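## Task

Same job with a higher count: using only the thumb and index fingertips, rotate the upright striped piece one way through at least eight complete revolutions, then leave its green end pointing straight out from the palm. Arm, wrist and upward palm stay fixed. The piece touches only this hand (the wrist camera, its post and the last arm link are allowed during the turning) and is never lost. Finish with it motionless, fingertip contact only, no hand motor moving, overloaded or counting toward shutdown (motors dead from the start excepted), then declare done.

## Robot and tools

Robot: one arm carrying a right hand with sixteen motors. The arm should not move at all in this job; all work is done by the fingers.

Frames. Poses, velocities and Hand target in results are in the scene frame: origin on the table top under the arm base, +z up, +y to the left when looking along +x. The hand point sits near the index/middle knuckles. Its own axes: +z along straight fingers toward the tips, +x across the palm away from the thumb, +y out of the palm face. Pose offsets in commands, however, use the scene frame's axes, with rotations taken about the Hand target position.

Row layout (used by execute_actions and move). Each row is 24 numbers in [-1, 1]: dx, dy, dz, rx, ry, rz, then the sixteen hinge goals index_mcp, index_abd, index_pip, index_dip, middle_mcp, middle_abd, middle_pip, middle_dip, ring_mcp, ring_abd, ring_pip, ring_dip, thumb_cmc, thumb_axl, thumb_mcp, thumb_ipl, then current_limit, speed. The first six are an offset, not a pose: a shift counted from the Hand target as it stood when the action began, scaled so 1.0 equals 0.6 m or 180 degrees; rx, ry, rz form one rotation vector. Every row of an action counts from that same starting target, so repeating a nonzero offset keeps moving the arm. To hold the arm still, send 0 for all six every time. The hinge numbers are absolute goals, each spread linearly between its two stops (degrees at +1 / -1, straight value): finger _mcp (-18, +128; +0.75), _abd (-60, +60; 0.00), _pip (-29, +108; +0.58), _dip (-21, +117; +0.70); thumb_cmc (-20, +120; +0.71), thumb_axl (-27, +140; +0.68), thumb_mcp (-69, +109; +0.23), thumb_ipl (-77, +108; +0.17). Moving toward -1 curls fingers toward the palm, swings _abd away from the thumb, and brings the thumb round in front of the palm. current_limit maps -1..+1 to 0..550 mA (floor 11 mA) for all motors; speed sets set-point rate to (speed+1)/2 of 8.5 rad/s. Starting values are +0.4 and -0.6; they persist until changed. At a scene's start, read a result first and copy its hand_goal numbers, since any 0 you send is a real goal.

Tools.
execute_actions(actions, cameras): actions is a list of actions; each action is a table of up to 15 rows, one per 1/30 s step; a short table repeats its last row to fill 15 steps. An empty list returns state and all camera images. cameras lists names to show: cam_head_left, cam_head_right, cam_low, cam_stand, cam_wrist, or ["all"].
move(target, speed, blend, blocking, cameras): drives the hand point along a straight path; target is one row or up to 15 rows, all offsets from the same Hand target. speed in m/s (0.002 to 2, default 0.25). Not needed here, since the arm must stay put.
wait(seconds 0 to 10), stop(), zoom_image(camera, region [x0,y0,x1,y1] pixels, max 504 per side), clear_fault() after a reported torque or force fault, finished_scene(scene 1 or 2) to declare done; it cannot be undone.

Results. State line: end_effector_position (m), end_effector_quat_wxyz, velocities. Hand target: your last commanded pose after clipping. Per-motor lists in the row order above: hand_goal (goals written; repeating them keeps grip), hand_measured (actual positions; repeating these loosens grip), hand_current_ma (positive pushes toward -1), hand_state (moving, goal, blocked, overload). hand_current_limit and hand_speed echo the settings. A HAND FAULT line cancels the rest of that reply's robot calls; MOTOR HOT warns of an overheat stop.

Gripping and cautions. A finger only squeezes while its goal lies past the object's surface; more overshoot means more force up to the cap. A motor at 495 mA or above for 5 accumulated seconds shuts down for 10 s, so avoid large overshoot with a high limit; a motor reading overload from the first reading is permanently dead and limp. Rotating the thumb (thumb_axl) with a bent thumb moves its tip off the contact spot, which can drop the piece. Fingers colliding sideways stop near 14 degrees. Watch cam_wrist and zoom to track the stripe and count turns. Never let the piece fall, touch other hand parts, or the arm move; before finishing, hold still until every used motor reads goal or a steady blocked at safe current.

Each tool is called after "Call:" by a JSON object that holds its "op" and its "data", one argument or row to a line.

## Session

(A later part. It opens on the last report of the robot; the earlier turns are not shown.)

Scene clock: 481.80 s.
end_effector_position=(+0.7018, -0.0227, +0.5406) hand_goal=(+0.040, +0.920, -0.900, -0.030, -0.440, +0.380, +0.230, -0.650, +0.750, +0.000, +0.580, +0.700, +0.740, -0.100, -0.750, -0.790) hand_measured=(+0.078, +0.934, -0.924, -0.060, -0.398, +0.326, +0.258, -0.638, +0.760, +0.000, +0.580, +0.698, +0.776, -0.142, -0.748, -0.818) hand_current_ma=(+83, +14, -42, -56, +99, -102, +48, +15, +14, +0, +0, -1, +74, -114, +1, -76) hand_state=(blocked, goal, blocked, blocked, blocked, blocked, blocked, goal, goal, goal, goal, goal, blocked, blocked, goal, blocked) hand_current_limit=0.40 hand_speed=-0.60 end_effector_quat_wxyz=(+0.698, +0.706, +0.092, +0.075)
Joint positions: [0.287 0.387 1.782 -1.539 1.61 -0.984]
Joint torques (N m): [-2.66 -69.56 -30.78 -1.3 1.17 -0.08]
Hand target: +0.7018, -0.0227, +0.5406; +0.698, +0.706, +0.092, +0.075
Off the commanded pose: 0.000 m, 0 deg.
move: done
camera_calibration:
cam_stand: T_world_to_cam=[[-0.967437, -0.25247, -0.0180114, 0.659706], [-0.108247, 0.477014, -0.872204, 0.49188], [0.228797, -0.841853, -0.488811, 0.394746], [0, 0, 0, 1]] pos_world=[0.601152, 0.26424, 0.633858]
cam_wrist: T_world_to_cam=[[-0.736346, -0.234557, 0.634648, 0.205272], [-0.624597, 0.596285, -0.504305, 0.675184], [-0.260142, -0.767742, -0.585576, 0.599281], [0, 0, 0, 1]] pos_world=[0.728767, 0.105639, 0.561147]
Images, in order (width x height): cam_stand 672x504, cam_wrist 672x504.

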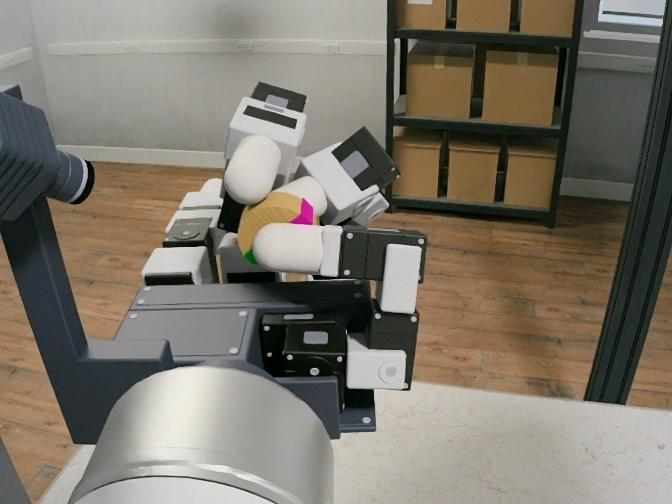

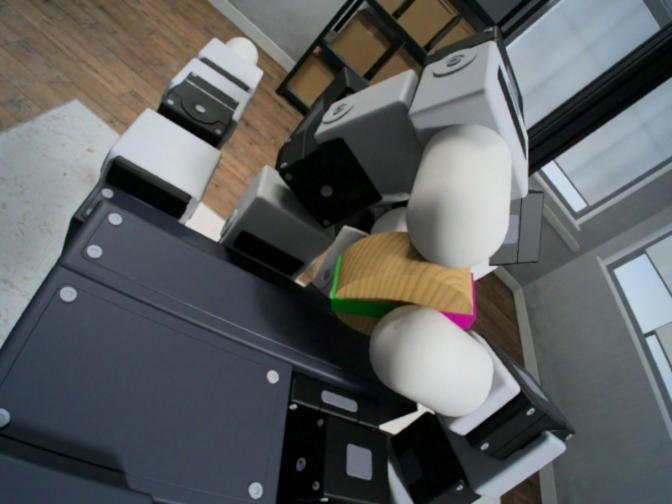

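Call:
{"op": "move", "data": {
  "target": [
    [0,0,0,0,0,0,0.04,0.92,-0.9,-0.03,-0.44,-0.22,0.23,-0.3,0.75,0,0.58,0.7,0.74,-0.1,-0.75,-0.79,0.4,-0.6],
    [0,0,0,0,0,0,0.04,0.92,-0.9,-0.03,-0.44,-0.2,0.23,-0.94,0.75,0,0.58,0.7,0.74,-0.1,-0.75,-0.79,0.4,-0.6],
    [0,0,0,0,0,0,0.04,0.92,-0.9,-0.03,-0.44,0.06,0.23,-0.81,0.75,0,0.58,0.7,0.74,-0.1,-0.75,-0.79,0.4,-0.6],
    [0,0,0,0,0,0,0.04,0.92,-0.9,-0.03,-0.44,0.38,0.23,-0.65,0.75,0,0.58,0.7,0.74,-0.1,-0.75,-0.79,0.4,-0.6],
    [0,0,0,0,0,0,0.04,0.92,-0.9,-0.03,-0.44,-0.22,0.23,-0.3,0.75,0,0.58,0.7,0.74,-0.1,-0.75,-0.79,0.4,-0.6],
    [0,0,0,0,0,0,0.04,0.92,-0.9,-0.03,-0.44,-0.2,0.23,-0.94,0.75,0,0.58,0.7,0.74,-0.1,-0.75,-0.79,0.4,-0.6],
    [0,0,0,0,0,0,0.04,0.92,-0.9,-0.03,-0.44,0.06,0.23,-0.81,0.75,0,0.58,0.7,0.74,-0.1,-0.75,-0.79,0.4,-0.6],
    [0,0,0,0,0,0,0.04,0.92,-0.9,-0.03,-0.44,0.38,0.23,-0.65,0.75,0,0.58,0.7,0.74,-0.1,-0.75,-0.79,0.4,-0.6],
    [0,0,0,0,0,0,0.04,0.92,-0.9,-0.03,-0.44,-0.22,0.23,-0.3,0.75,0,0.58,0.7,0.74,-0.1,-0.75,-0.79,0.4,-0.6],
    [0,0,0,0,0,0,0.04,0.92,-0.9,-0.03,-0.44,-0.2,0.23,-0.94,0.75,0,0.58,0.7,0.74,-0.1,-0.75,-0.79,0.4,-0.6],
    [0,0,0,0,0,0,0.04,0.92,-0.9,-0.03,-0.44,0.06,0.23,-0.81,0.75,0,0.58,0.7,0.74,-0.1,-0.75,-0.79,0.4,-0.6],
    [0,0,0,0,0,0,0.04,0.92,-0.9,-0.03,-0.44,0.38,0.23,-0.65,0.75,0,0.58,0.7,0.74,-0.1,-0.75,-0.79,0.4,-0.6]
  ],
  "cameras": ["cam_stand"]
}}

Call:
{"op": "move", "data": {
  "target": [
    [0,0,0,0,0,0,0.04,0.92,-0.9,-0.03,-0.44,-0.22,0.23,-0.3,0.75,0,0.58,0.7,0.74,-0.1,-0.75,-0.79,0.4,-0.6],
    [0,0,0,0,0,0,0.04,0.92,-0.9,-0.03,-0.44,-0.2,0.23,-0.94,0.75,0,0.58,0.7,0.74,-0.1,-0.75,-0.79,0.4,-0.6],
    [0,0,0,0,0,0,0.04,0.92,-0.9,-0.03,-0.44,0.06,0.23,-0.81,0.75,0,0.58,0.7,0.74,-0.1,-0.75,-0.79,0.4,-0.6],
    [0,0,0,0,0,0,0.04,0.92,-0.9,-0.03,-0.44,0.38,0.23,-0.65,0.75,0,0.58,0.7,0.74,-0.1,-0.75,-0.79,0.4,-0.6],
    [0,0,0,0,0,0,0.04,0.92,-0.9,-0.03,-0.44,-0.22,0.23,-0.3,0.75,0,0.58,0.7,0.74,-0.1,-0.75,-0.79,0.4,-0.6],
    [0,0,0,0,0,0,0.04,0.92,-0.9,-0.03,-0.44,-0.2,0.23,-0.94,0.75,0,0.58,0.7,0.74,-0.1,-0.75,-0.79,0.4,-0.6],
    [0,0,0,0,0,0,0.04,0.92,-0.9,-0.03,-0.44,0.06,0.23,-0.81,0.75,0,0.58,0.7,0.74,-0.1,-0.75,-0.79,0.4,-0.6],
    [0,0,0,0,0,0,0.04,0.92,-0.9,-0.03,-0.44,0.38,0.23,-0.65,0.75,0,0.58,0.7,0.74,-0.1,-0.75,-0.79,0.4,-0.6],
    [0,0,0,0,0,0,0.04,0.92,-0.9,-0.03,-0.44,-0.22,0.23,-0.3,0.75,0,0.58,0.7,0.74,-0.1,-0.75,-0.79,0.4,-0.6],
    [0,0,0,0,0,0,0.04,0.92,-0.9,-0.03,-0.44,-0.2,0.23,-0.94,0.75,0,0.58,0.7,0.74,-0.1,-0.75,-0.79,0.4,-0.6],
    [0,0,0,0,0,0,0.04,0.92,-0.9,-0.03,-0.44,0.06,0.23,-0.81,0.75,0,0.58,0.7,0.74,-0.1,-0.75,-0.79,0.4,-0.6],
    [0,0,0,0,0,0,0.04,0.92,-0.9,-0.03,-0.44,0.38,0.23,-0.65,0.75,0,0.58,0.7,0.74,-0.1,-0.75,-0.79,0.4,-0.6]
  ],
  "cameras": ["cam_stand"]
}}

Call:
{"op": "move", "data": {
  "target": [
    [0,0,0,0,0,0,0.04,0.92,-0.9,-0.03,-0.44,-0.22,0.23,-0.3,0.75,0,0.58,0.7,0.74,-0.1,-0.75,-0.79,0.4,-0.6],
    [0,0,0,0,0,0,0.04,0.92,-0.9,-0.03,-0.44,-0.2,0.23,-0.94,0.75,0,0.58,0.7,0.74,-0.1,-0.75,-0.79,0.4,-0.6],
    [0,0,0,0,0,0,0.04,0.92,-0.9,-0.03,-0.44,0.06,0.23,-0.81,0.75,0,0.58,0.7,0.74,-0.1,-0.75,-0.79,0.4,-0.6],
    [0,0,0,0,0,0,0.04,0.92,-0.9,-0.03,-0.44,0.38,0.23,-0.65,0.75,0,0.58,0.7,0.74,-0.1,-0.75,-0.79,0.4,-0.6],
    [0,0,0,0,0,0,0.04,0.92,-0.9,-0.03,-0.44,-0.22,0.23,-0.3,0.75,0,0.58,0.7,0.74,-0.1,-0.75,-0.79,0.4,-0.6],
    [0,0,0,0,0,0,0.04,0.92,-0.9,-0.03,-0.44,-0.2,0.23,-0.94,0.75,0,0.58,0.7,0.74,-0.1,-0.75,-0.79,0.4,-0.6],
    [0,0,0,0,0,0,0.04,0.92,-0.9,-0.03,-0.44,0.06,0.23,-0.81,0.75,0,0.58,0.7,0.74,-0.1,-0.75,-0.79,0.4,-0.6],
    [0,0,0,0,0,0,0.04,0.92,-0.9,-0.03,-0.44,0.38,0.23,-0.65,0.75,0,0.58,0.7,0.74,-0.1,-0.75,-0.79,0.4,-0.6],
    [0,0,0,0,0,0,0.04,0.92,-0.9,-0.03,-0.44,-0.22,0.23,-0.3,0.75,0,0.58,0.7,0.74,-0.1,-0.75,-0.79,0.4,-0.6],
    [0,0,0,0,0,0,0.04,0.92,-0.9,-0.03,-0.44,-0.2,0.23,-0.94,0.75,0,0.58,0.7,0.74,-0.1,-0.75,-0.79,0.4,-0.6],
    [0,0,0,0,0,0,0.04,0.92,-0.9,-0.03,-0.44,0.06,0.23,-0.81,0.75,0,0.58,0.7,0.74,-0.1,-0.75,-0.79,0.4,-0.6],
    [0,0,0,0,0,0,0.04,0.92,-0.9,-0.03,-0.44,0.38,0.23,-0.65,0.75,0,0.58,0.7,0.74,-0.1,-0.75,-0.79,0.4,-0.6]
  ],
  "cameras": ["cam_stand"]
}}

Call:
{"op": "move", "data": {
  "target": [
    [0,0,0,0,0,0,0.04,0.92,-0.9,-0.03,-0.44,-0.22,0.23,-0.3,0.75,0,0.58,0.7,0.74,-0.1,-0.75,-0.79,0.4,-0.6],
    [0,0,0,0,0,0,0.04,0.92,-0.9,-0.03,-0.44,-0.2,0.23,-0.94,0.75,0,0.58,0.7,0.74,-0.1,-0.75,-0.79,0.4,-0.6],
    [0,0,0,0,0,0,0.04,0.92,-0.9,-0.03,-0.44,0.06,0.23,-0.81,0.75,0,0.58,0.7,0.74,-0.1,-0.75,-0.79,0.4,-0.6],
    [0,0,0,0,0,0,0.04,0.92,-0.9,-0.03,-0.44,0.38,0.23,-0.65,0.75,0,0.58,0.7,0.74,-0.1,-0.75,-0.79,0.4,-0.6],
    [0,0,0,0,0,0,0.04,0.92,-0.9,-0.03,-0.44,-0.22,0.23,-0.3,0.75,0,0.58,0.7,0.74,-0.1,-0.75,-0.79,0.4,-0.6],
    [0,0,0,0,0,0,0.04,0.92,-0.9,-0.03,-0.44,-0.2,0.23,-0.94,0.75,0,0.58,0.7,0.74,-0.1,-0.75,-0.79,0.4,-0.6],
    [0,0,0,0,0,0,0.04,0.92,-0.9,-0.03,-0.44,0.06,0.23,-0.81,0.75,0,0.58,0.7,0.74,-0.1,-0.75,-0.79,0.4,-0.6],
    [0,0,0,0,0,0,0.04,0.92,-0.9,-0.03,-0.44,0.38,0.23,-0.65,0.75,0,0.58,0.7,0.74,-0.1,-0.75,-0.79,0.4,-0.6],
    [0,0,0,0,0,0,0.04,0.92,-0.9,-0.03,-0.44,-0.22,0.23,-0.3,0.75,0,0.58,0.7,0.74,-0.1,-0.75,-0.79,0.4,-0.6],
    [0,0,0,0,0,0,0.04,0.92,-0.9,-0.03,-0.44,-0.2,0.23,-0.94,0.75,0,0.58,0.7,0.74,-0.1,-0.75,-0.79,0.4,-0.6],
    [0,0,0,0,0,0,0.04,0.92,-0.9,-0.03,-0.44,0.06,0.23,-0.81,0.75,0,0.58,0.7,0.74,-0.1,-0.75,-0.79,0.4,-0.6],
    [0,0,0,0,0,0,0.04,0.92,-0.9,-0.03,-0.44,0.38,0.23,-0.65,0.75,0,0.58,0.7,0.74,-0.1,-0.75,-0.79,0.4,-0.6]
  ],
  "cameras": ["cam_stand"]
}}

Call:
{"op": "move", "data": {
  "target": [
    [0,0,0,0,0,0,0.04,0.92,-0.9,-0.03,-0.44,-0.22,0.23,-0.3,0.75,0,0.58,0.7,0.74,-0.1,-0.75,-0.79,0.4,-0.6],
    [0,0,0,0,0,0,0.04,0.92,-0.9,-0.03,-0.44,-0.2,0.23,-0.94,0.75,0,0.58,0.7,0.74,-0.1,-0.75,-0.79,0.4,-0.6],
    [0,0,0,0,0,0,0.04,0.92,-0.9,-0.03,-0.44,0.06,0.23,-0.81,0.75,0,0.58,0.7,0.74,-0.1,-0.75,-0.79,0.4,-0.6],
    [0,0,0,0,0,0,0.04,0.92,-0.9,-0.03,-0.44,0.38,0.23,-0.65,0.75,0,0.58,0.7,0.74,-0.1,-0.75,-0.79,0.4,-0.6],
    [0,0,0,0,0,0,0.04,0.92,-0.9,-0.03,-0.44,-0.22,0.23,-0.3,0.75,0,0.58,0.7,0.74,-0.1,-0.75,-0.79,0.4,-0.6],
    [0,0,0,0,0,0,0.04,0.92,-0.9,-0.03,-0.44,-0.2,0.23,-0.94,0.75,0,0.58,0.7,0.74,-0.1,-0.75,-0.79,0.4,-0.6],
    [0,0,0,0,0,0,0.04,0.92,-0.9,-0.03,-0.44,0.06,0.23,-0.81,0.75,0,0.58,0.7,0.74,-0.1,-0.75,-0.79,0.4,-0.6],
    [0,0,0,0,0,0,0.04,0.92,-0.9,-0.03,-0.44,0.38,0.23,-0.65,0.75,0,0.58,0.7,0.74,-0.1,-0.75,-0.79,0.4,-0.6],
    [0,0,0,0,0,0,0.04,0.92,-0.9,-0.03,-0.44,-0.22,0.23,-0.3,0.75,0,0.58,0.7,0.74,-0.1,-0.75,-0.79,0.4,-0.6],
    [0,0,0,0,0,0,0.04,0.92,-0.9,-0.03,-0.44,-0.2,0.23,-0.94,0.75,0,0.58,0.7,0.74,-0.1,-0.75,-0.79,0.4,-0.6],
    [0,0,0,0,0,0,0.04,0.92,-0.9,-0.03,-0.44,0.06,0.23,-0.81,0.75,0,0.58,0.7,0.74,-0.1,-0.75,-0.79,0.4,-0.6],
    [0,0,0,0,0,0,0.04,0.92,-0.9,-0.03,-0.44,0.38,0.23,-0.65,0.75,0,0.58,0.7,0.74,-0.1,-0.75,-0.79,0.4,-0.6]
  ],
  "cameras": ["cam_stand","cam_wrist"]
}}

Scene clock: 605.57 s.
end_effector_position=(+0.7018, -0.0227, +0.5406) hand_goal=(+0.040, +0.920, -0.900, -0.030, -0.440, +0.380, +0.230, -0.650, +0.750, +0.000, +0.580, +0.700, +0.740, -0.100, -0.750, -0.790) hand_measured=(+0.078, +0.934, -0.924, -0.060, -0.398, +0.326, +0.258, -0.638, +0.760, +0.000, +0.580, +0.698, +0.776, -0.142, -0.748, -0.818) hand_current_ma=(+83, +14, -42, -56, +99, -102, +48, +15, +14, +0, +0, -1, +74, -114, +1, -76) hand_state=(blocked, goal, blocked, blocked, blocked, blocked, blocked, goal, goal, goal, goal, goal, blocked, blocked, goal, blocked) hand_current_limit=0.40 hand_speed=-0.60 end_effector_quat_wxyz=(+0.698, +0.706, +0.092, +0.075)
Joint positions: [0.287 0.387 1.782 -1.539 1.61 -0.984]
Joint torques (N m): [-2.44 -69.21 -30.76 -1.33 1.11 -0.04]
Hand target: +0.7018, -0.0227, +0.5406; +0.698, +0.706, +0.092, +0.075
Off the commanded pose: 0.000 m, 0 deg.
move: done
camera_calibration:
cam_stand: T_world_to_cam=[[-0.967437, -0.25247, -0.0180114, 0.659706], [-0.108247, 0.477014, -0.872204, 0.49188], [0.228797, -0.841853, -0.488811, 0.394746], [0, 0, 0, 1]] pos_world=[0.601152, 0.26424, 0.633858]
Images, in order (width x height): cam_stand 672x504.

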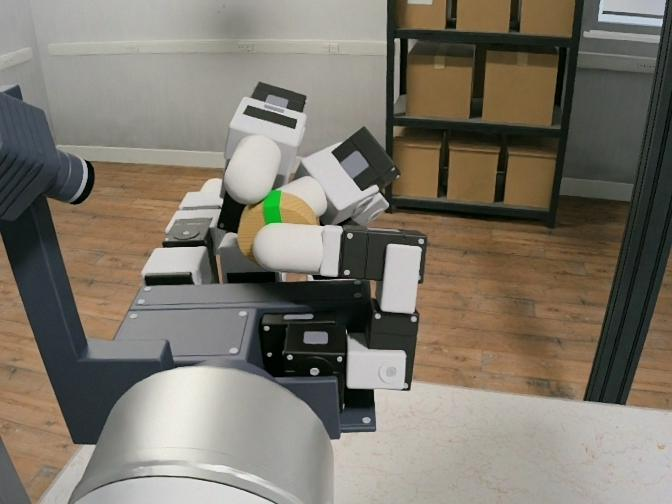

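Scene clock: 612.67 s.
end_effector_position=(+0.7018, -0.0227, +0.5406) hand_goal=(+0.040, +0.920, -0.900, -0.030, -0.440, +0.380, +0.230, -0.650, +0.750, +0.000, +0.580, +0.700, +0.740, -0.100, -0.750, -0.790) hand_measured=(+0.078, +0.934, -0.924, -0.060, -0.398, +0.326, +0.258, -0.638, +0.760, +0.000, +0.580, +0.698, +0.776, -0.142, -0.748, -0.818) hand_current_ma=(+83, +14, -42, -56, +99, -102, +48, +15, +14, +0, +0, -1, +74, -114, +1, -76) hand_state=(blocked, goal, blocked, blocked, blocked, blocked, blocked, goal, goal, goal, goal, goal, blocked, blocked, goal, blocked) hand_current_limit=0.40 hand_speed=-0.60 end_effector_quat_wxyz=(+0.698, +0.706, +0.092, +0.075)
Joint positions: [0.287 0.387 1.782 -1.539 1.61 -0.984]
Joint torques (N m): [-2.28 -69.35 -30.85 -1.31 1.14 -0.08]
Hand target: +0.7018, -0.0227, +0.5406; +0.698, +0.706, +0.092, +0.075
Off the commanded pose: 0.000 m, 0 deg.
move: done
camera_calibration:
cam_stand: T_world_to_cam=[[-0.967437, -0.25247, -0.0180114, 0.659706], [-0.108247, 0.477014, -0.872204, 0.49188], [0.228797, -0.841853, -0.488811, 0.394746], [0, 0, 0, 1]] pos_world=[0.601152, 0.26424, 0.633858]
Images, in order (width x height): cam_stand 672x504.

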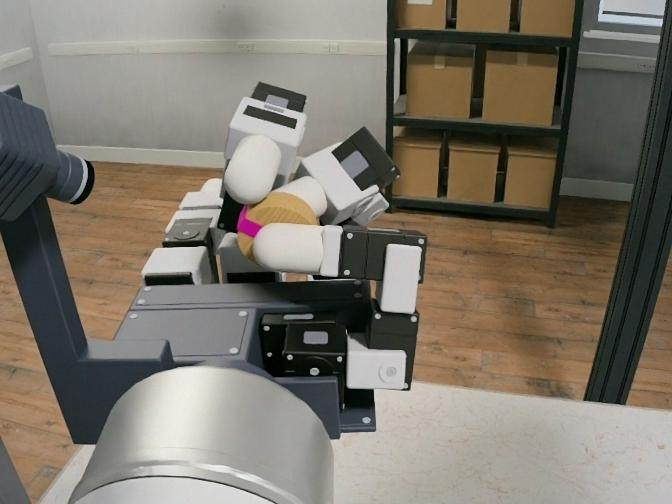

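Scene clock: 619.77 s.
end_effector_position=(+0.7018, -0.0227, +0.5406) hand_goal=(+0.040, +0.920, -0.900, -0.030, -0.440, +0.380, +0.230, -0.650, +0.750, +0.000, +0.580, +0.700, +0.740, -0.100, -0.750, -0.790) hand_measured=(+0.078, +0.934, -0.924, -0.060, -0.398, +0.326, +0.258, -0.638, +0.760, +0.000, +0.580, +0.698, +0.776, -0.142, -0.748, -0.818) hand_current_ma=(+83, +14, -42, -56, +99, -102, +48, +15, +14, +0, +0, -1, +74, -114, +1, -76) hand_state=(blocked, goal, blocked, blocked, blocked, blocked, blocked, goal, goal, goal, goal, goal, blocked, blocked, goal, blocked) hand_current_limit=0.40 hand_speed=-0.60 end_effector_quat_wxyz=(+0.698, +0.706, +0.092, +0.075)
Joint positions: [0.287 0.387 1.782 -1.539 1.61 -0.984]
Joint torques (N m): [-2.58 -69.1 -30.8 -1.29 1.13 -0.06]
Hand target: +0.7018, -0.0227, +0.5406; +0.698, +0.706, +0.092, +0.075
Off the commanded pose: 0.000 m, 0 deg.
move: done
camera_calibration:
cam_stand: T_world_to_cam=[[-0.967437, -0.25247, -0.0180114, 0.659706], [-0.108247, 0.477014, -0.872204, 0.49188], [0.228797, -0.841853, -0.488811, 0.394746], [0, 0, 0, 1]] pos_world=[0.601152, 0.26424, 0.633858]
Images, in order (width x height): cam_stand 672x504.

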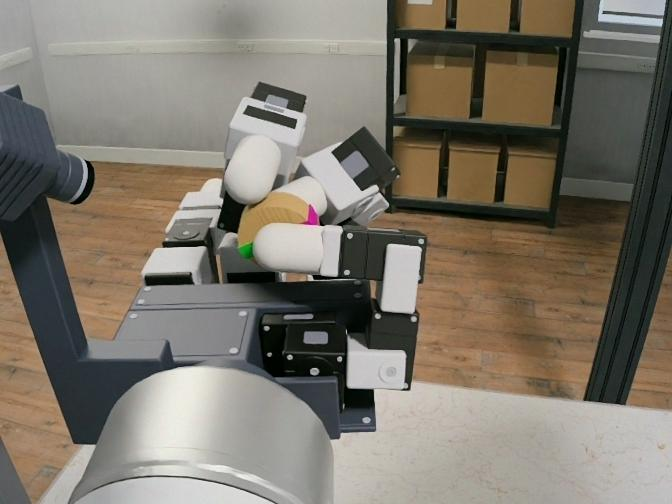

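Scene clock: 626.87 s.
end_effector_position=(+0.7018, -0.0227, +0.5406) hand_goal=(+0.040, +0.920, -0.900, -0.030, -0.440, +0.380, +0.230, -0.650, +0.750, +0.000, +0.580, +0.700, +0.740, -0.100, -0.750, -0.790) hand_measured=(+0.078, +0.934, -0.924, -0.060, -0.398, +0.326, +0.258, -0.638, +0.760, +0.000, +0.580, +0.698, +0.776, -0.142, -0.748, -0.818) hand_current_ma=(+83, +14, -42, -56, +99, -102, +48, +15, +14, +0, +0, -1, +74, -114, +1, -76) hand_state=(blocked, goal, blocked, blocked, blocked, blocked, blocked, goal, goal, goal, goal, goal, blocked, blocked, goal, blocked) hand_current_limit=0.40 hand_speed=-0.60 end_effector_quat_wxyz=(+0.698, +0.706, +0.092, +0.075)
Joint positions: [0.287 0.387 1.782 -1.539 1.61 -0.984]
Joint torques (N m): [-2.24 -69.57 -30.78 -1.32 1.15 -0.09]
Hand target: +0.7018, -0.0227, +0.5406; +0.698, +0.706, +0.092, +0.075
Off the commanded pose: 0.000 m, 0 deg.
move: done
camera_calibration:
cam_stand: T_world_to_cam=[[-0.967437, -0.25247, -0.0180114, 0.659706], [-0.108247, 0.477014, -0.872204, 0.49188], [0.228797, -0.841853, -0.488811, 0.394746], [0, 0, 0, 1]] pos_world=[0.601152, 0.26424, 0.633858]
Images, in order (width x height): cam_stand 672x504.

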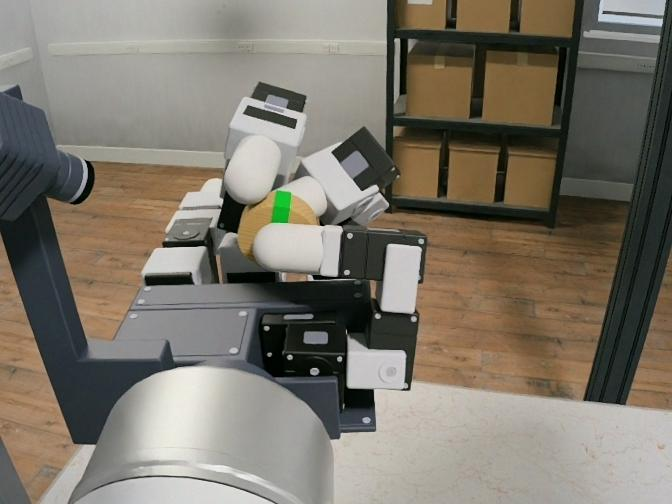

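Scene clock: 633.97 s.
end_effector_position=(+0.7018, -0.0227, +0.5406) hand_goal=(+0.040, +0.920, -0.900, -0.030, -0.440, +0.380, +0.230, -0.650, +0.750, +0.000, +0.580, +0.700, +0.740, -0.100, -0.750, -0.790) hand_measured=(+0.078, +0.934, -0.924, -0.060, -0.398, +0.326, +0.258, -0.638, +0.760, +0.000, +0.580, +0.698, +0.776, -0.142, -0.748, -0.818) hand_current_ma=(+83, +14, -42, -56, +99, -102, +48, +15, +14, +0, +0, -1, +74, -114, +1, -76) hand_state=(blocked, goal, blocked, blocked, blocked, blocked, blocked, goal, goal, goal, goal, goal, blocked, blocked, goal, blocked) hand_current_limit=0.40 hand_speed=-0.60 end_effector_quat_wxyz=(+0.698, +0.706, +0.092, +0.075)
Joint positions: [0.287 0.387 1.782 -1.539 1.61 -0.984]
Joint torques (N m): [-2.45 -69.29 -30.76 -1.31 1.09 -0.09]
Hand target: +0.7018, -0.0227, +0.5406; +0.698, +0.706, +0.092, +0.075
Off the commanded pose: 0.000 m, 0 deg.
move: done
camera_calibration:
cam_stand: T_world_to_cam=[[-0.967437, -0.25247, -0.0180114, 0.659706], [-0.108247, 0.477014, -0.872204, 0.49188], [0.228797, -0.841853, -0.488811, 0.394746], [0, 0, 0, 1]] pos_world=[0.601152, 0.26424, 0.633858]
cam_wrist: T_world_to_cam=[[-0.736346, -0.234557, 0.634648, 0.205272], [-0.624597, 0.596285, -0.504305, 0.675184], [-0.260142, -0.767742, -0.585576, 0.599281], [0, 0, 0, 1]] pos_world=[0.728767, 0.105639, 0.561147]
Images, in order (width x height): cam_stand 672x504, cam_wrist 672x504.

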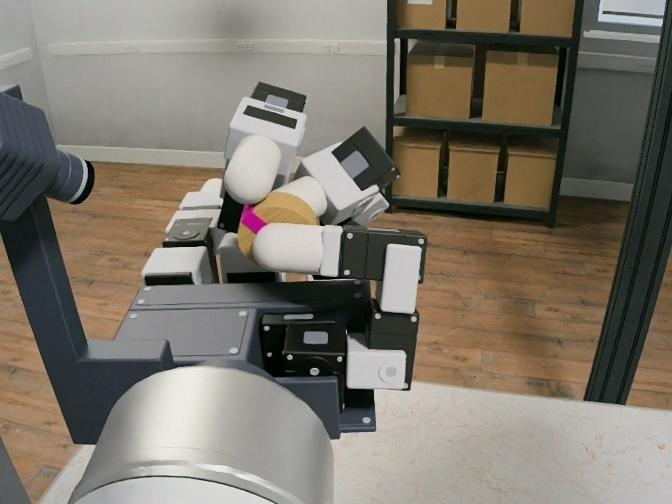

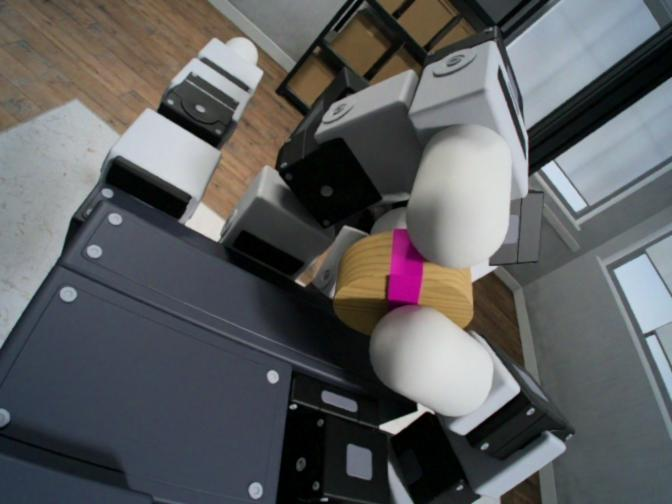

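Call:
{"op": "move", "data": {
  "target": [
    [0,0,0,0,0,0,0.04,0.92,-0.9,-0.03,-0.44,-0.22,0.23,-0.3,0.75,0,0.58,0.7,0.74,-0.1,-0.75,-0.79,0.4,-0.6],
    [0,0,0,0,0,0,0.04,0.92,-0.9,-0.03,-0.44,-0.2,0.23,-0.94,0.75,0,0.58,0.7,0.74,-0.1,-0.75,-0.79,0.4,-0.6],
    [0,0,0,0,0,0,0.04,0.92,-0.9,-0.03,-0.44,0.06,0.23,-0.81,0.75,0,0.58,0.7,0.74,-0.1,-0.75,-0.79,0.4,-0.6],
    [0,0,0,0,0,0,0.04,0.92,-0.9,-0.03,-0.44,0.38,0.23,-0.65,0.75,0,0.58,0.7,0.74,-0.1,-0.75,-0.79,0.4,-0.6],
    [0,0,0,0,0,0,0.04,0.92,-0.9,-0.03,-0.44,-0.22,0.23,-0.3,0.75,0,0.58,0.7,0.74,-0.1,-0.75,-0.79,0.4,-0.6],
    [0,0,0,0,0,0,0.04,0.92,-0.9,-0.03,-0.44,-0.2,0.23,-0.94,0.75,0,0.58,0.7,0.74,-0.1,-0.75,-0.79,0.4,-0.6],
    [0,0,0,0,0,0,0.04,0.92,-0.9,-0.03,-0.44,0.06,0.23,-0.81,0.75,0,0.58,0.7,0.74,-0.1,-0.75,-0.79,0.4,-0.6],
    [0,0,0,0,0,0,0.04,0.92,-0.9,-0.03,-0.44,0.38,0.23,-0.65,0.75,0,0.58,0.7,0.74,-0.1,-0.75,-0.79,0.4,-0.6],
    [0,0,0,0,0,0,0.04,0.92,-0.9,-0.03,-0.44,-0.22,0.23,-0.3,0.75,0,0.58,0.7,0.74,-0.1,-0.75,-0.79,0.4,-0.6],
    [0,0,0,0,0,0,0.04,0.92,-0.9,-0.03,-0.44,-0.2,0.23,-0.94,0.75,0,0.58,0.7,0.74,-0.1,-0.75,-0.79,0.4,-0.6],
    [0,0,0,0,0,0,0.04,0.92,-0.9,-0.03,-0.44,0.06,0.23,-0.81,0.75,0,0.58,0.7,0.74,-0.1,-0.75,-0.79,0.4,-0.6],
    [0,0,0,0,0,0,0.04,0.92,-0.9,-0.03,-0.44,0.38,0.23,-0.65,0.75,0,0.58,0.7,0.74,-0.1,-0.75,-0.79,0.4,-0.6]
  ],
  "cameras": ["cam_stand"]
}}

Call:
{"op": "move", "data": {
  "target": [
    [0,0,0,0,0,0,0.04,0.92,-0.9,-0.03,-0.44,-0.22,0.23,-0.3,0.75,0,0.58,0.7,0.74,-0.1,-0.75,-0.79,0.4,-0.6],
    [0,0,0,0,0,0,0.04,0.92,-0.9,-0.03,-0.44,-0.2,0.23,-0.94,0.75,0,0.58,0.7,0.74,-0.1,-0.75,-0.79,0.4,-0.6],
    [0,0,0,0,0,0,0.04,0.92,-0.9,-0.03,-0.44,0.06,0.23,-0.81,0.75,0,0.58,0.7,0.74,-0.1,-0.75,-0.79,0.4,-0.6],
    [0,0,0,0,0,0,0.04,0.92,-0.9,-0.03,-0.44,0.38,0.23,-0.65,0.75,0,0.58,0.7,0.74,-0.1,-0.75,-0.79,0.4,-0.6],
    [0,0,0,0,0,0,0.04,0.92,-0.9,-0.03,-0.44,-0.22,0.23,-0.3,0.75,0,0.58,0.7,0.74,-0.1,-0.75,-0.79,0.4,-0.6],
    [0,0,0,0,0,0,0.04,0.92,-0.9,-0.03,-0.44,-0.2,0.23,-0.94,0.75,0,0.58,0.7,0.74,-0.1,-0.75,-0.79,0.4,-0.6],
    [0,0,0,0,0,0,0.04,0.92,-0.9,-0.03,-0.44,0.06,0.23,-0.81,0.75,0,0.58,0.7,0.74,-0.1,-0.75,-0.79,0.4,-0.6],
    [0,0,0,0,0,0,0.04,0.92,-0.9,-0.03,-0.44,0.38,0.23,-0.65,0.75,0,0.58,0.7,0.74,-0.1,-0.75,-0.79,0.4,-0.6],
    [0,0,0,0,0,0,0.04,0.92,-0.9,-0.03,-0.44,-0.22,0.23,-0.3,0.75,0,0.58,0.7,0.74,-0.1,-0.75,-0.79,0.4,-0.6],
    [0,0,0,0,0,0,0.04,0.92,-0.9,-0.03,-0.44,-0.2,0.23,-0.94,0.75,0,0.58,0.7,0.74,-0.1,-0.75,-0.79,0.4,-0.6],
    [0,0,0,0,0,0,0.04,0.92,-0.9,-0.03,-0.44,0.06,0.23,-0.81,0.75,0,0.58,0.7,0.74,-0.1,-0.75,-0.79,0.4,-0.6],
    [0,0,0,0,0,0,0.04,0.92,-0.9,-0.03,-0.44,0.38,0.23,-0.65,0.75,0,0.58,0.7,0.74,-0.1,-0.75,-0.79,0.4,-0.6]
  ],
  "cameras": ["cam_stand"]
}}

Call:
{"op": "move", "data": {
  "target": [
    [0,0,0,0,0,0,0.04,0.92,-0.9,-0.03,-0.44,-0.22,0.23,-0.3,0.75,0,0.58,0.7,0.74,-0.1,-0.75,-0.79,0.4,-0.6],
    [0,0,0,0,0,0,0.04,0.92,-0.9,-0.03,-0.44,-0.2,0.23,-0.94,0.75,0,0.58,0.7,0.74,-0.1,-0.75,-0.79,0.4,-0.6],
    [0,0,0,0,0,0,0.04,0.92,-0.9,-0.03,-0.44,0.06,0.23,-0.81,0.75,0,0.58,0.7,0.74,-0.1,-0.75,-0.79,0.4,-0.6],
    [0,0,0,0,0,0,0.04,0.92,-0.9,-0.03,-0.44,0.38,0.23,-0.65,0.75,0,0.58,0.7,0.74,-0.1,-0.75,-0.79,0.4,-0.6],
    [0,0,0,0,0,0,0.04,0.92,-0.9,-0.03,-0.44,-0.22,0.23,-0.3,0.75,0,0.58,0.7,0.74,-0.1,-0.75,-0.79,0.4,-0.6],
    [0,0,0,0,0,0,0.04,0.92,-0.9,-0.03,-0.44,-0.2,0.23,-0.94,0.75,0,0.58,0.7,0.74,-0.1,-0.75,-0.79,0.4,-0.6],
    [0,0,0,0,0,0,0.04,0.92,-0.9,-0.03,-0.44,0.06,0.23,-0.81,0.75,0,0.58,0.7,0.74,-0.1,-0.75,-0.79,0.4,-0.6],
    [0,0,0,0,0,0,0.04,0.92,-0.9,-0.03,-0.44,0.38,0.23,-0.65,0.75,0,0.58,0.7,0.74,-0.1,-0.75,-0.79,0.4,-0.6],
    [0,0,0,0,0,0,0.04,0.92,-0.9,-0.03,-0.44,-0.22,0.23,-0.3,0.75,0,0.58,0.7,0.74,-0.1,-0.75,-0.79,0.4,-0.6],
    [0,0,0,0,0,0,0.04,0.92,-0.9,-0.03,-0.44,-0.2,0.23,-0.94,0.75,0,0.58,0.7,0.74,-0.1,-0.75,-0.79,0.4,-0.6],
    [0,0,0,0,0,0,0.04,0.92,-0.9,-0.03,-0.44,0.06,0.23,-0.81,0.75,0,0.58,0.7,0.74,-0.1,-0.75,-0.79,0.4,-0.6],
    [0,0,0,0,0,0,0.04,0.92,-0.9,-0.03,-0.44,0.38,0.23,-0.65,0.75,0,0.58,0.7,0.74,-0.1,-0.75,-0.79,0.4,-0.6]
  ],
  "cameras": ["cam_stand"]
}}

Call:
{"op": "move", "data": {
  "target": [
    [0,0,0,0,0,0,0.04,0.92,-0.9,-0.03,-0.44,-0.22,0.23,-0.3,0.75,0,0.58,0.7,0.74,-0.1,-0.75,-0.79,0.4,-0.6],
    [0,0,0,0,0,0,0.04,0.92,-0.9,-0.03,-0.44,-0.2,0.23,-0.94,0.75,0,0.58,0.7,0.74,-0.1,-0.75,-0.79,0.4,-0.6],
    [0,0,0,0,0,0,0.04,0.92,-0.9,-0.03,-0.44,0.06,0.23,-0.81,0.75,0,0.58,0.7,0.74,-0.1,-0.75,-0.79,0.4,-0.6],
    [0,0,0,0,0,0,0.04,0.92,-0.9,-0.03,-0.44,0.38,0.23,-0.65,0.75,0,0.58,0.7,0.74,-0.1,-0.75,-0.79,0.4,-0.6],
    [0,0,0,0,0,0,0.04,0.92,-0.9,-0.03,-0.44,-0.22,0.23,-0.3,0.75,0,0.58,0.7,0.74,-0.1,-0.75,-0.79,0.4,-0.6],
    [0,0,0,0,0,0,0.04,0.92,-0.9,-0.03,-0.44,-0.2,0.23,-0.94,0.75,0,0.58,0.7,0.74,-0.1,-0.75,-0.79,0.4,-0.6],
    [0,0,0,0,0,0,0.04,0.92,-0.9,-0.03,-0.44,0.06,0.23,-0.81,0.75,0,0.58,0.7,0.74,-0.1,-0.75,-0.79,0.4,-0.6],
    [0,0,0,0,0,0,0.04,0.92,-0.9,-0.03,-0.44,0.38,0.23,-0.65,0.75,0,0.58,0.7,0.74,-0.1,-0.75,-0.79,0.4,-0.6],
    [0,0,0,0,0,0,0.04,0.92,-0.9,-0.03,-0.44,-0.22,0.23,-0.3,0.75,0,0.58,0.7,0.74,-0.1,-0.75,-0.79,0.4,-0.6],
    [0,0,0,0,0,0,0.04,0.92,-0.9,-0.03,-0.44,-0.2,0.23,-0.94,0.75,0,0.58,0.7,0.74,-0.1,-0.75,-0.79,0.4,-0.6],
    [0,0,0,0,0,0,0.04,0.92,-0.9,-0.03,-0.44,0.06,0.23,-0.81,0.75,0,0.58,0.7,0.74,-0.1,-0.75,-0.79,0.4,-0.6],
    [0,0,0,0,0,0,0.04,0.92,-0.9,-0.03,-0.44,0.38,0.23,-0.65,0.75,0,0.58,0.7,0.74,-0.1,-0.75,-0.79,0.4,-0.6]
  ],
  "cameras": ["cam_stand"]
}}

Call:
{"op": "move", "data": {
  "target": [
    [0,0,0,0,0,0,0.04,0.92,-0.9,-0.03,-0.44,-0.22,0.23,-0.3,0.75,0,0.58,0.7,0.74,-0.1,-0.75,-0.79,0.4,-0.6],
    [0,0,0,0,0,0,0.04,0.92,-0.9,-0.03,-0.44,-0.2,0.23,-0.94,0.75,0,0.58,0.7,0.74,-0.1,-0.75,-0.79,0.4,-0.6],
    [0,0,0,0,0,0,0.04,0.92,-0.9,-0.03,-0.44,0.06,0.23,-0.81,0.75,0,0.58,0.7,0.74,-0.1,-0.75,-0.79,0.4,-0.6],
    [0,0,0,0,0,0,0.04,0.92,-0.9,-0.03,-0.44,0.38,0.23,-0.65,0.75,0,0.58,0.7,0.74,-0.1,-0.75,-0.79,0.4,-0.6],
    [0,0,0,0,0,0,0.04,0.92,-0.9,-0.03,-0.44,0,0.23,-0.2,0.75,0,0.58,0.7,0.74,-0.1,-0.75,-0.79,0.4,-0.6]
  ],
  "cameras": ["cam_stand","cam_wrist"]
}}

Scene clock: 737.70 s.
end_effector_position=(+0.7018, -0.0227, +0.5406) hand_goal=(+0.040, +0.920, -0.900, -0.030, -0.440, +0.380, +0.230, -0.650, +0.750, +0.000, +0.580, +0.700, +0.740, -0.100, -0.750, -0.790) hand_measured=(+0.078, +0.934, -0.924, -0.060, -0.398, +0.326, +0.258, -0.638, +0.760, +0.000, +0.580, +0.698, +0.776, -0.142, -0.748, -0.818) hand_current_ma=(+83, +14, -42, -56, +99, -102, +48, +15, +14, +0, +0, -1, +74, -114, +1, -76) hand_state=(blocked, goal, blocked, blocked, blocked, blocked, blocked, goal, goal, goal, goal, goal, blocked, blocked, goal, blocked) hand_current_limit=0.40 hand_speed=-0.60 end_effector_quat_wxyz=(+0.698, +0.706, +0.092, +0.075)
Joint positions: [0.287 0.387 1.782 -1.539 1.61 -0.984]
Joint torques (N m): [-2.47 -69.33 -30.79 -1.3 1.12 -0.02]
Hand target: +0.7018, -0.0227, +0.5406; +0.698, +0.706, +0.092, +0.075
Off the commanded pose: 0.000 m, 0 deg.
move: done
camera_calibration:
cam_stand: T_world_to_cam=[[-0.967437, -0.25247, -0.0180114, 0.659706], [-0.108247, 0.477014, -0.872204, 0.49188], [0.228797, -0.841853, -0.488811, 0.394746], [0, 0, 0, 1]] pos_world=[0.601152, 0.26424, 0.633858]
Images, in order (width x height): cam_stand 672x504.

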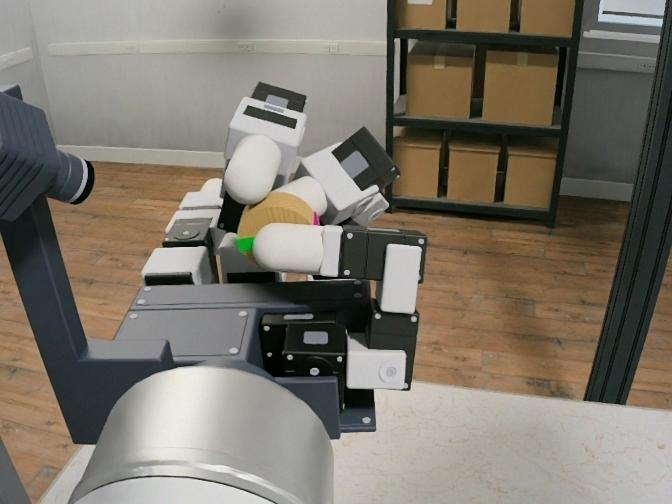

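Scene clock: 744.80 s.
end_effector_position=(+0.7018, -0.0227, +0.5406) hand_goal=(+0.040, +0.920, -0.900, -0.030, -0.440, +0.380, +0.230, -0.650, +0.750, +0.000, +0.580, +0.700, +0.740, -0.100, -0.750, -0.790) hand_measured=(+0.078, +0.934, -0.924, -0.060, -0.398, +0.326, +0.258, -0.638, +0.760, +0.000, +0.580, +0.698, +0.776, -0.142, -0.748, -0.818) hand_current_ma=(+83, +14, -42, -56, +99, -102, +48, +15, +14, +0, +0, -1, +74, -114, +1, -76) hand_state=(blocked, goal, blocked, blocked, blocked, blocked, blocked, goal, goal, goal, goal, goal, blocked, blocked, goal, blocked) hand_current_limit=0.40 hand_speed=-0.60 end_effector_quat_wxyz=(+0.698, +0.706, +0.092, +0.075)
Joint positions: [0.287 0.387 1.782 -1.539 1.61 -0.984]
Joint torques (N m): [-2.56 -69.27 -30.64 -1.33 1.13 -0.05]
Hand target: +0.7018, -0.0227, +0.5406; +0.698, +0.706, +0.092, +0.075
Off the commanded pose: 0.000 m, 0 deg.
move: done
camera_calibration:
cam_stand: T_world_to_cam=[[-0.967437, -0.25247, -0.0180114, 0.659706], [-0.108247, 0.477014, -0.872204, 0.49188], [0.228797, -0.841853, -0.488811, 0.394746], [0, 0, 0, 1]] pos_world=[0.601152, 0.26424, 0.633858]
Images, in order (width x height): cam_stand 672x504.

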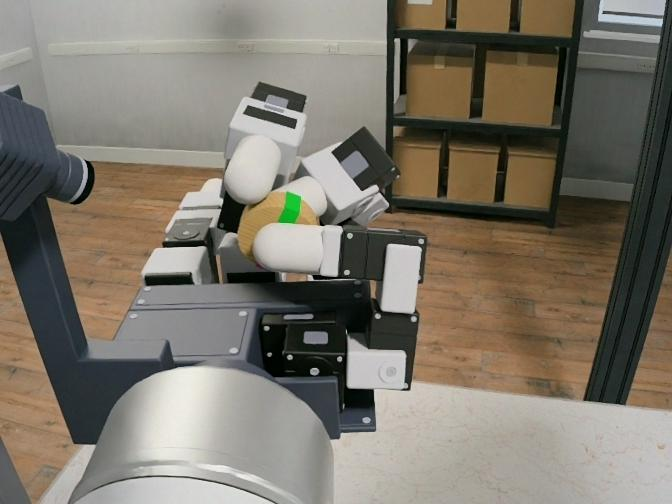

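Scene clock: 751.90 s.
end_effector_position=(+0.7018, -0.0227, +0.5406) hand_goal=(+0.040, +0.920, -0.900, -0.030, -0.440, +0.380, +0.230, -0.650, +0.750, +0.000, +0.580, +0.700, +0.740, -0.100, -0.750, -0.790) hand_measured=(+0.078, +0.934, -0.924, -0.060, -0.398, +0.326, +0.258, -0.638, +0.760, +0.000, +0.580, +0.698, +0.776, -0.142, -0.748, -0.818) hand_current_ma=(+83, +14, -42, -56, +99, -102, +48, +15, +14, +0, +0, -1, +74, -114, +1, -76) hand_state=(blocked, goal, blocked, blocked, blocked, blocked, blocked, goal, goal, goal, goal, goal, blocked, blocked, goal, blocked) hand_current_limit=0.40 hand_speed=-0.60 end_effector_quat_wxyz=(+0.698, +0.706, +0.092, +0.075)
Joint positions: [0.287 0.387 1.782 -1.539 1.61 -0.984]
Joint torques (N m): [-2.49 -69.58 -30.8 -1.31 1.13 -0.05]
Hand target: +0.7018, -0.0227, +0.5406; +0.698, +0.706, +0.092, +0.075
Off the commanded pose: 0.000 m, 0 deg.
move: done
camera_calibration:
cam_stand: T_world_to_cam=[[-0.967437, -0.25247, -0.0180114, 0.659706], [-0.108247, 0.477014, -0.872204, 0.49188], [0.228797, -0.841853, -0.488811, 0.394746], [0, 0, 0, 1]] pos_world=[0.601152, 0.26424, 0.633858]
Images, in order (width x height): cam_stand 672x504.

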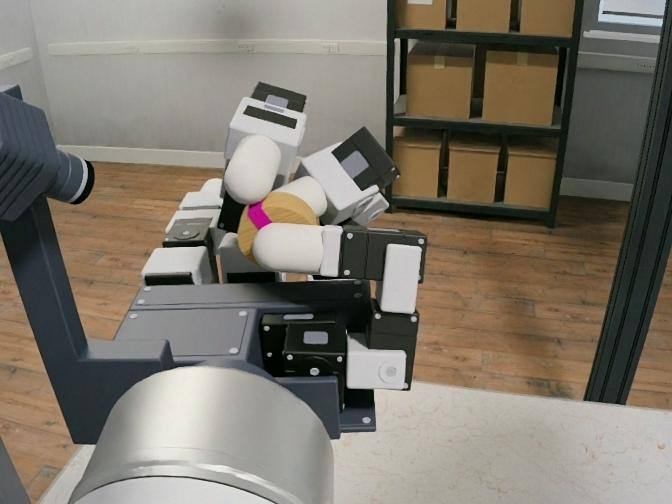

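Scene clock: 759.00 s.
end_effector_position=(+0.7018, -0.0227, +0.5406) hand_goal=(+0.040, +0.920, -0.900, -0.030, -0.440, +0.380, +0.230, -0.650, +0.750, +0.000, +0.580, +0.700, +0.740, -0.100, -0.750, -0.790) hand_measured=(+0.078, +0.934, -0.924, -0.060, -0.398, +0.326, +0.258, -0.638, +0.760, +0.000, +0.580, +0.698, +0.776, -0.142, -0.748, -0.818) hand_current_ma=(+83, +14, -42, -56, +99, -102, +48, +15, +14, +0, +0, -1, +74, -114, +1, -76) hand_state=(blocked, goal, blocked, blocked, blocked, blocked, blocked, goal, goal, goal, goal, goal, blocked, blocked, goal, blocked) hand_current_limit=0.40 hand_speed=-0.60 end_effector_quat_wxyz=(+0.698, +0.706, +0.092, +0.075)
Joint positions: [0.287 0.387 1.782 -1.539 1.61 -0.984]
Joint torques (N m): [-2.64 -69.23 -30.91 -1.3 1.13 -0.06]
Hand target: +0.7018, -0.0227, +0.5406; +0.698, +0.706, +0.092, +0.075
Off the commanded pose: 0.000 m, 0 deg.
move: done
camera_calibration:
cam_stand: T_world_to_cam=[[-0.967437, -0.25247, -0.0180114, 0.659706], [-0.108247, 0.477014, -0.872204, 0.49188], [0.228797, -0.841853, -0.488811, 0.394746], [0, 0, 0, 1]] pos_world=[0.601152, 0.26424, 0.633858]
Images, in order (width x height): cam_stand 672x504.

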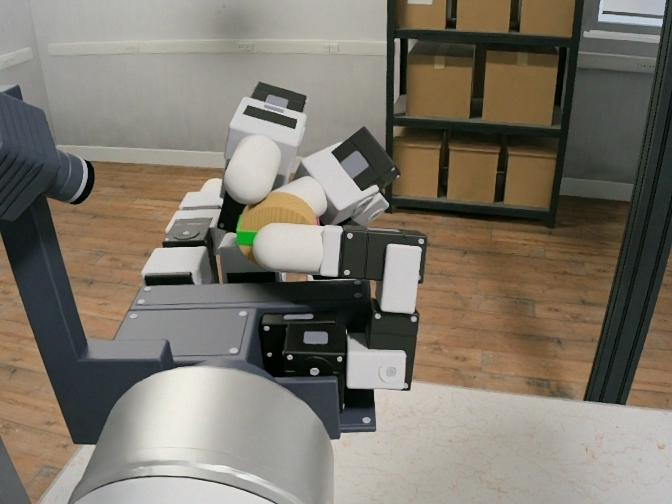

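Scene clock: 761.97 s.
end_effector_position=(+0.7018, -0.0227, +0.5406) hand_goal=(+0.040, +0.920, -0.900, -0.030, -0.440, +0.000, +0.230, -0.200, +0.750, +0.000, +0.580, +0.700, +0.740, -0.100, -0.750, -0.790) hand_measured=(+0.078, +0.934, -0.926, -0.060, -0.436, +0.002, +0.232, -0.204, +0.760, +0.000, +0.580, +0.698, +0.770, -0.142, -0.748, -0.810) hand_current_ma=(+83, +17, -43, -56, +3, +2, +1, -3, +14, +0, +0, -1, +58, -114, +1, -47) hand_state=(blocked, goal, blocked, blocked, goal, goal, goal, goal, goal, goal, goal, goal, blocked, blocked, goal, goal) hand_current_limit=0.40 hand_speed=-0.60 end_effector_quat_wxyz=(+0.698, +0.706, +0.092, +0.075)
Joint positions: [0.287 0.387 1.782 -1.539 1.61 -0.984]
Joint torques (N m): [-2.36 -69.41 -30.8 -1.34 1.13 -0.05]
Hand target: +0.7018, -0.0227, +0.5406; +0.698, +0.706, +0.092, +0.075
Off the commanded pose: 0.000 m, 0 deg.
move: done
camera_calibration:
cam_stand: T_world_to_cam=[[-0.967437, -0.25247, -0.0180114, 0.659706], [-0.108247, 0.477014, -0.872204, 0.49188], [0.228797, -0.841853, -0.488811, 0.394746], [0, 0, 0, 1]] pos_world=[0.601152, 0.26424, 0.633858]
cam_wrist: T_world_to_cam=[[-0.736346, -0.234557, 0.634648, 0.205272], [-0.624597, 0.596285, -0.504305, 0.675184], [-0.260142, -0.767742, -0.585576, 0.599281], [0, 0, 0, 1]] pos_world=[0.728767, 0.105639, 0.561147]
Images, in order (width x height): cam_stand 672x504, cam_wrist 672x504.

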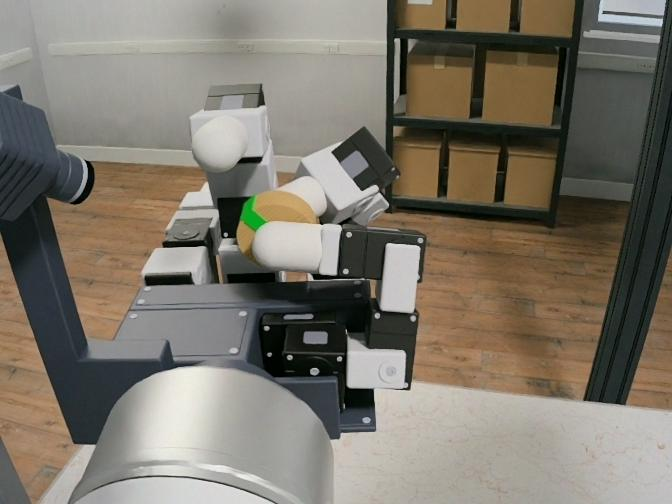

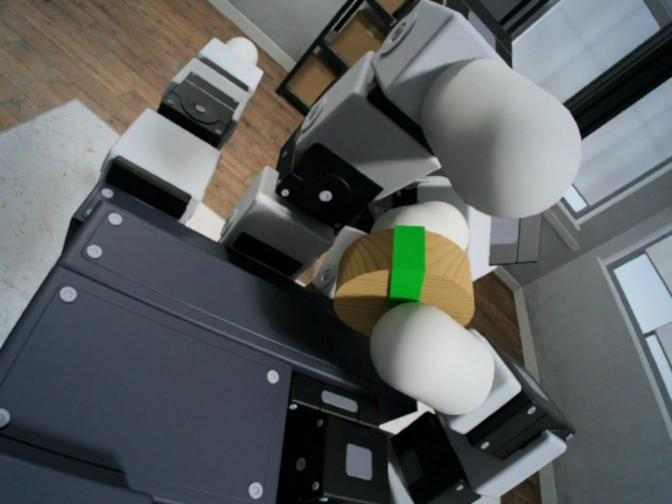

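Call:
{"op": "move", "data": {
  "target": [
    [0,0,0,0,0,0,0.04,0.92,-0.9,-0.03,-0.44,-0.22,0.23,-0.3,0.75,0,0.58,0.7,0.74,-0.1,-0.75,-0.79,0.4,-0.6],
    [0,0,0,0,0,0,0.04,0.92,-0.9,-0.03,-0.44,-0.2,0.23,-0.94,0.75,0,0.58,0.7,0.74,-0.1,-0.75,-0.79,0.4,-0.6],
    [0,0,0,0,0,0,0.04,0.92,-0.9,-0.03,-0.44,0.06,0.23,-0.81,0.75,0,0.58,0.7,0.74,-0.1,-0.75,-0.79,0.4,-0.6],
    [0,0,0,0,0,0,0.04,0.92,-0.9,-0.03,-0.44,0.38,0.23,-0.65,0.75,0,0.58,0.7,0.74,-0.1,-0.75,-0.79,0.4,-0.6],
    [0,0,0,0,0,0,0.04,0.92,-0.9,-0.03,-0.44,0,0.23,-0.2,0.75,0,0.58,0.7,0.74,-0.1,-0.75,-0.79,0.4,-0.6]
  ],
  "cameras": ["cam_stand","cam_wrist"]
}}

Call:
{"op": "zoom_image", "data": {
  "camera": "cam_stand",
  "region": [200, 160, 400, 300]
}}

Scene clock: 776.83 s.
end_effector_position=(+0.7018, -0.0227, +0.5406) hand_goal=(+0.040, +0.920, -0.900, -0.030, -0.440, +0.000, +0.230, -0.200, +0.750, +0.000, +0.580, +0.700, +0.740, -0.100, -0.750, -0.790) hand_measured=(+0.078, +0.934, -0.926, -0.060, -0.436, +0.002, +0.232, -0.204, +0.760, +0.000, +0.580, +0.698, +0.770, -0.142, -0.748, -0.810) hand_current_ma=(+83, +17, -43, -56, +3, +2, +1, -3, +14, +0, +0, -1, +58, -114, +1, -47) hand_state=(blocked, goal, blocked, blocked, goal, goal, goal, goal, goal, goal, goal, goal, blocked, blocked, goal, goal) hand_current_limit=0.40 hand_speed=-0.60 end_effector_quat_wxyz=(+0.698, +0.706, +0.092, +0.075)
Joint positions: [0.287 0.387 1.782 -1.539 1.61 -0.984]
Joint torques (N m): [-2.26 -69.69 -30.95 -1.36 1.1 -0.05]
Hand target: +0.7018, -0.0227, +0.5406; +0.698, +0.706, +0.092, +0.075
Off the commanded pose: 0.000 m, 0 deg.
move: done
camera_calibration:
cam_stand: T_world_to_cam=[[-0.967437, -0.25247, -0.0180114, 0.659706], [-0.108247, 0.477014, -0.872204, 0.49188], [0.228797, -0.841853, -0.488811, 0.394746], [0, 0, 0, 1]] pos_world=[0.601152, 0.26424, 0.633858]
cam_wrist: T_world_to_cam=[[-0.736346, -0.234557, 0.634648, 0.205272], [-0.624597, 0.596285, -0.504305, 0.675184], [-0.260142, -0.767742, -0.585576, 0.599281], [0, 0, 0, 1]] pos_world=[0.728767, 0.105639, 0.561147]
Images, in order (width x height): cam_stand 672x504, cam_wrist 672x504.

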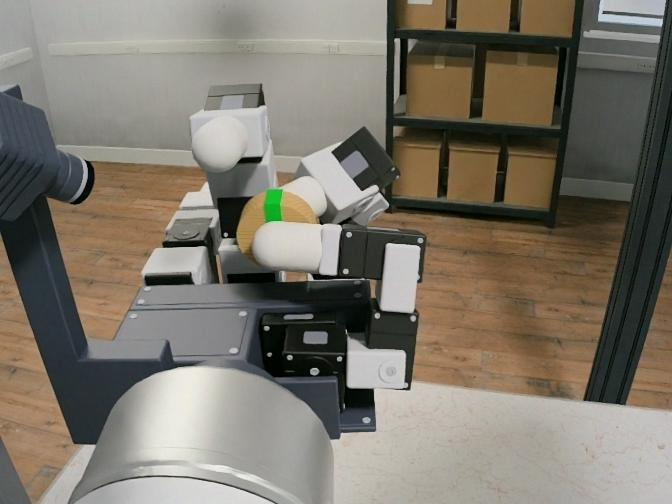

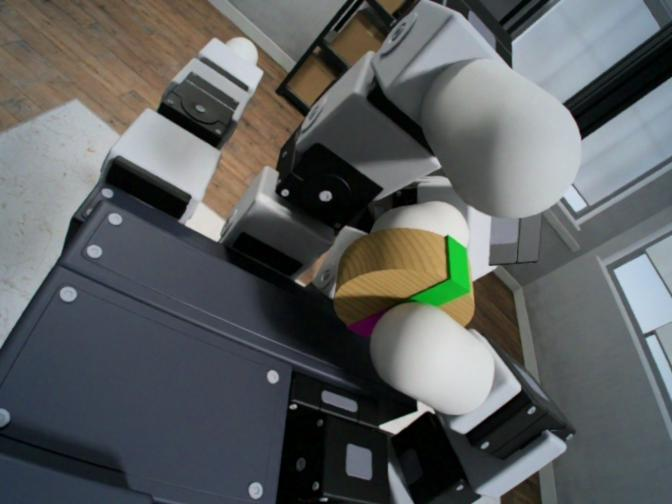

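Scaled by 2.520 from the camera's 672x504 image, which has a finer 960x720 frame.

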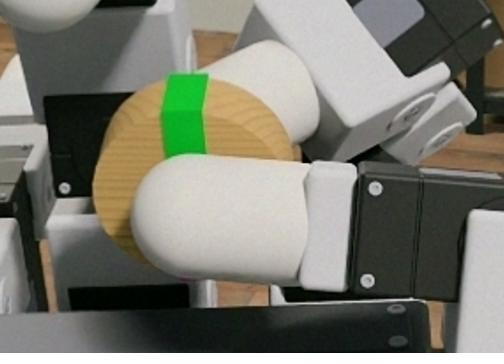

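Call:
{"op": "finished_scene", "data": {
  "scene": 2
}}

The scene is finished: the task was done.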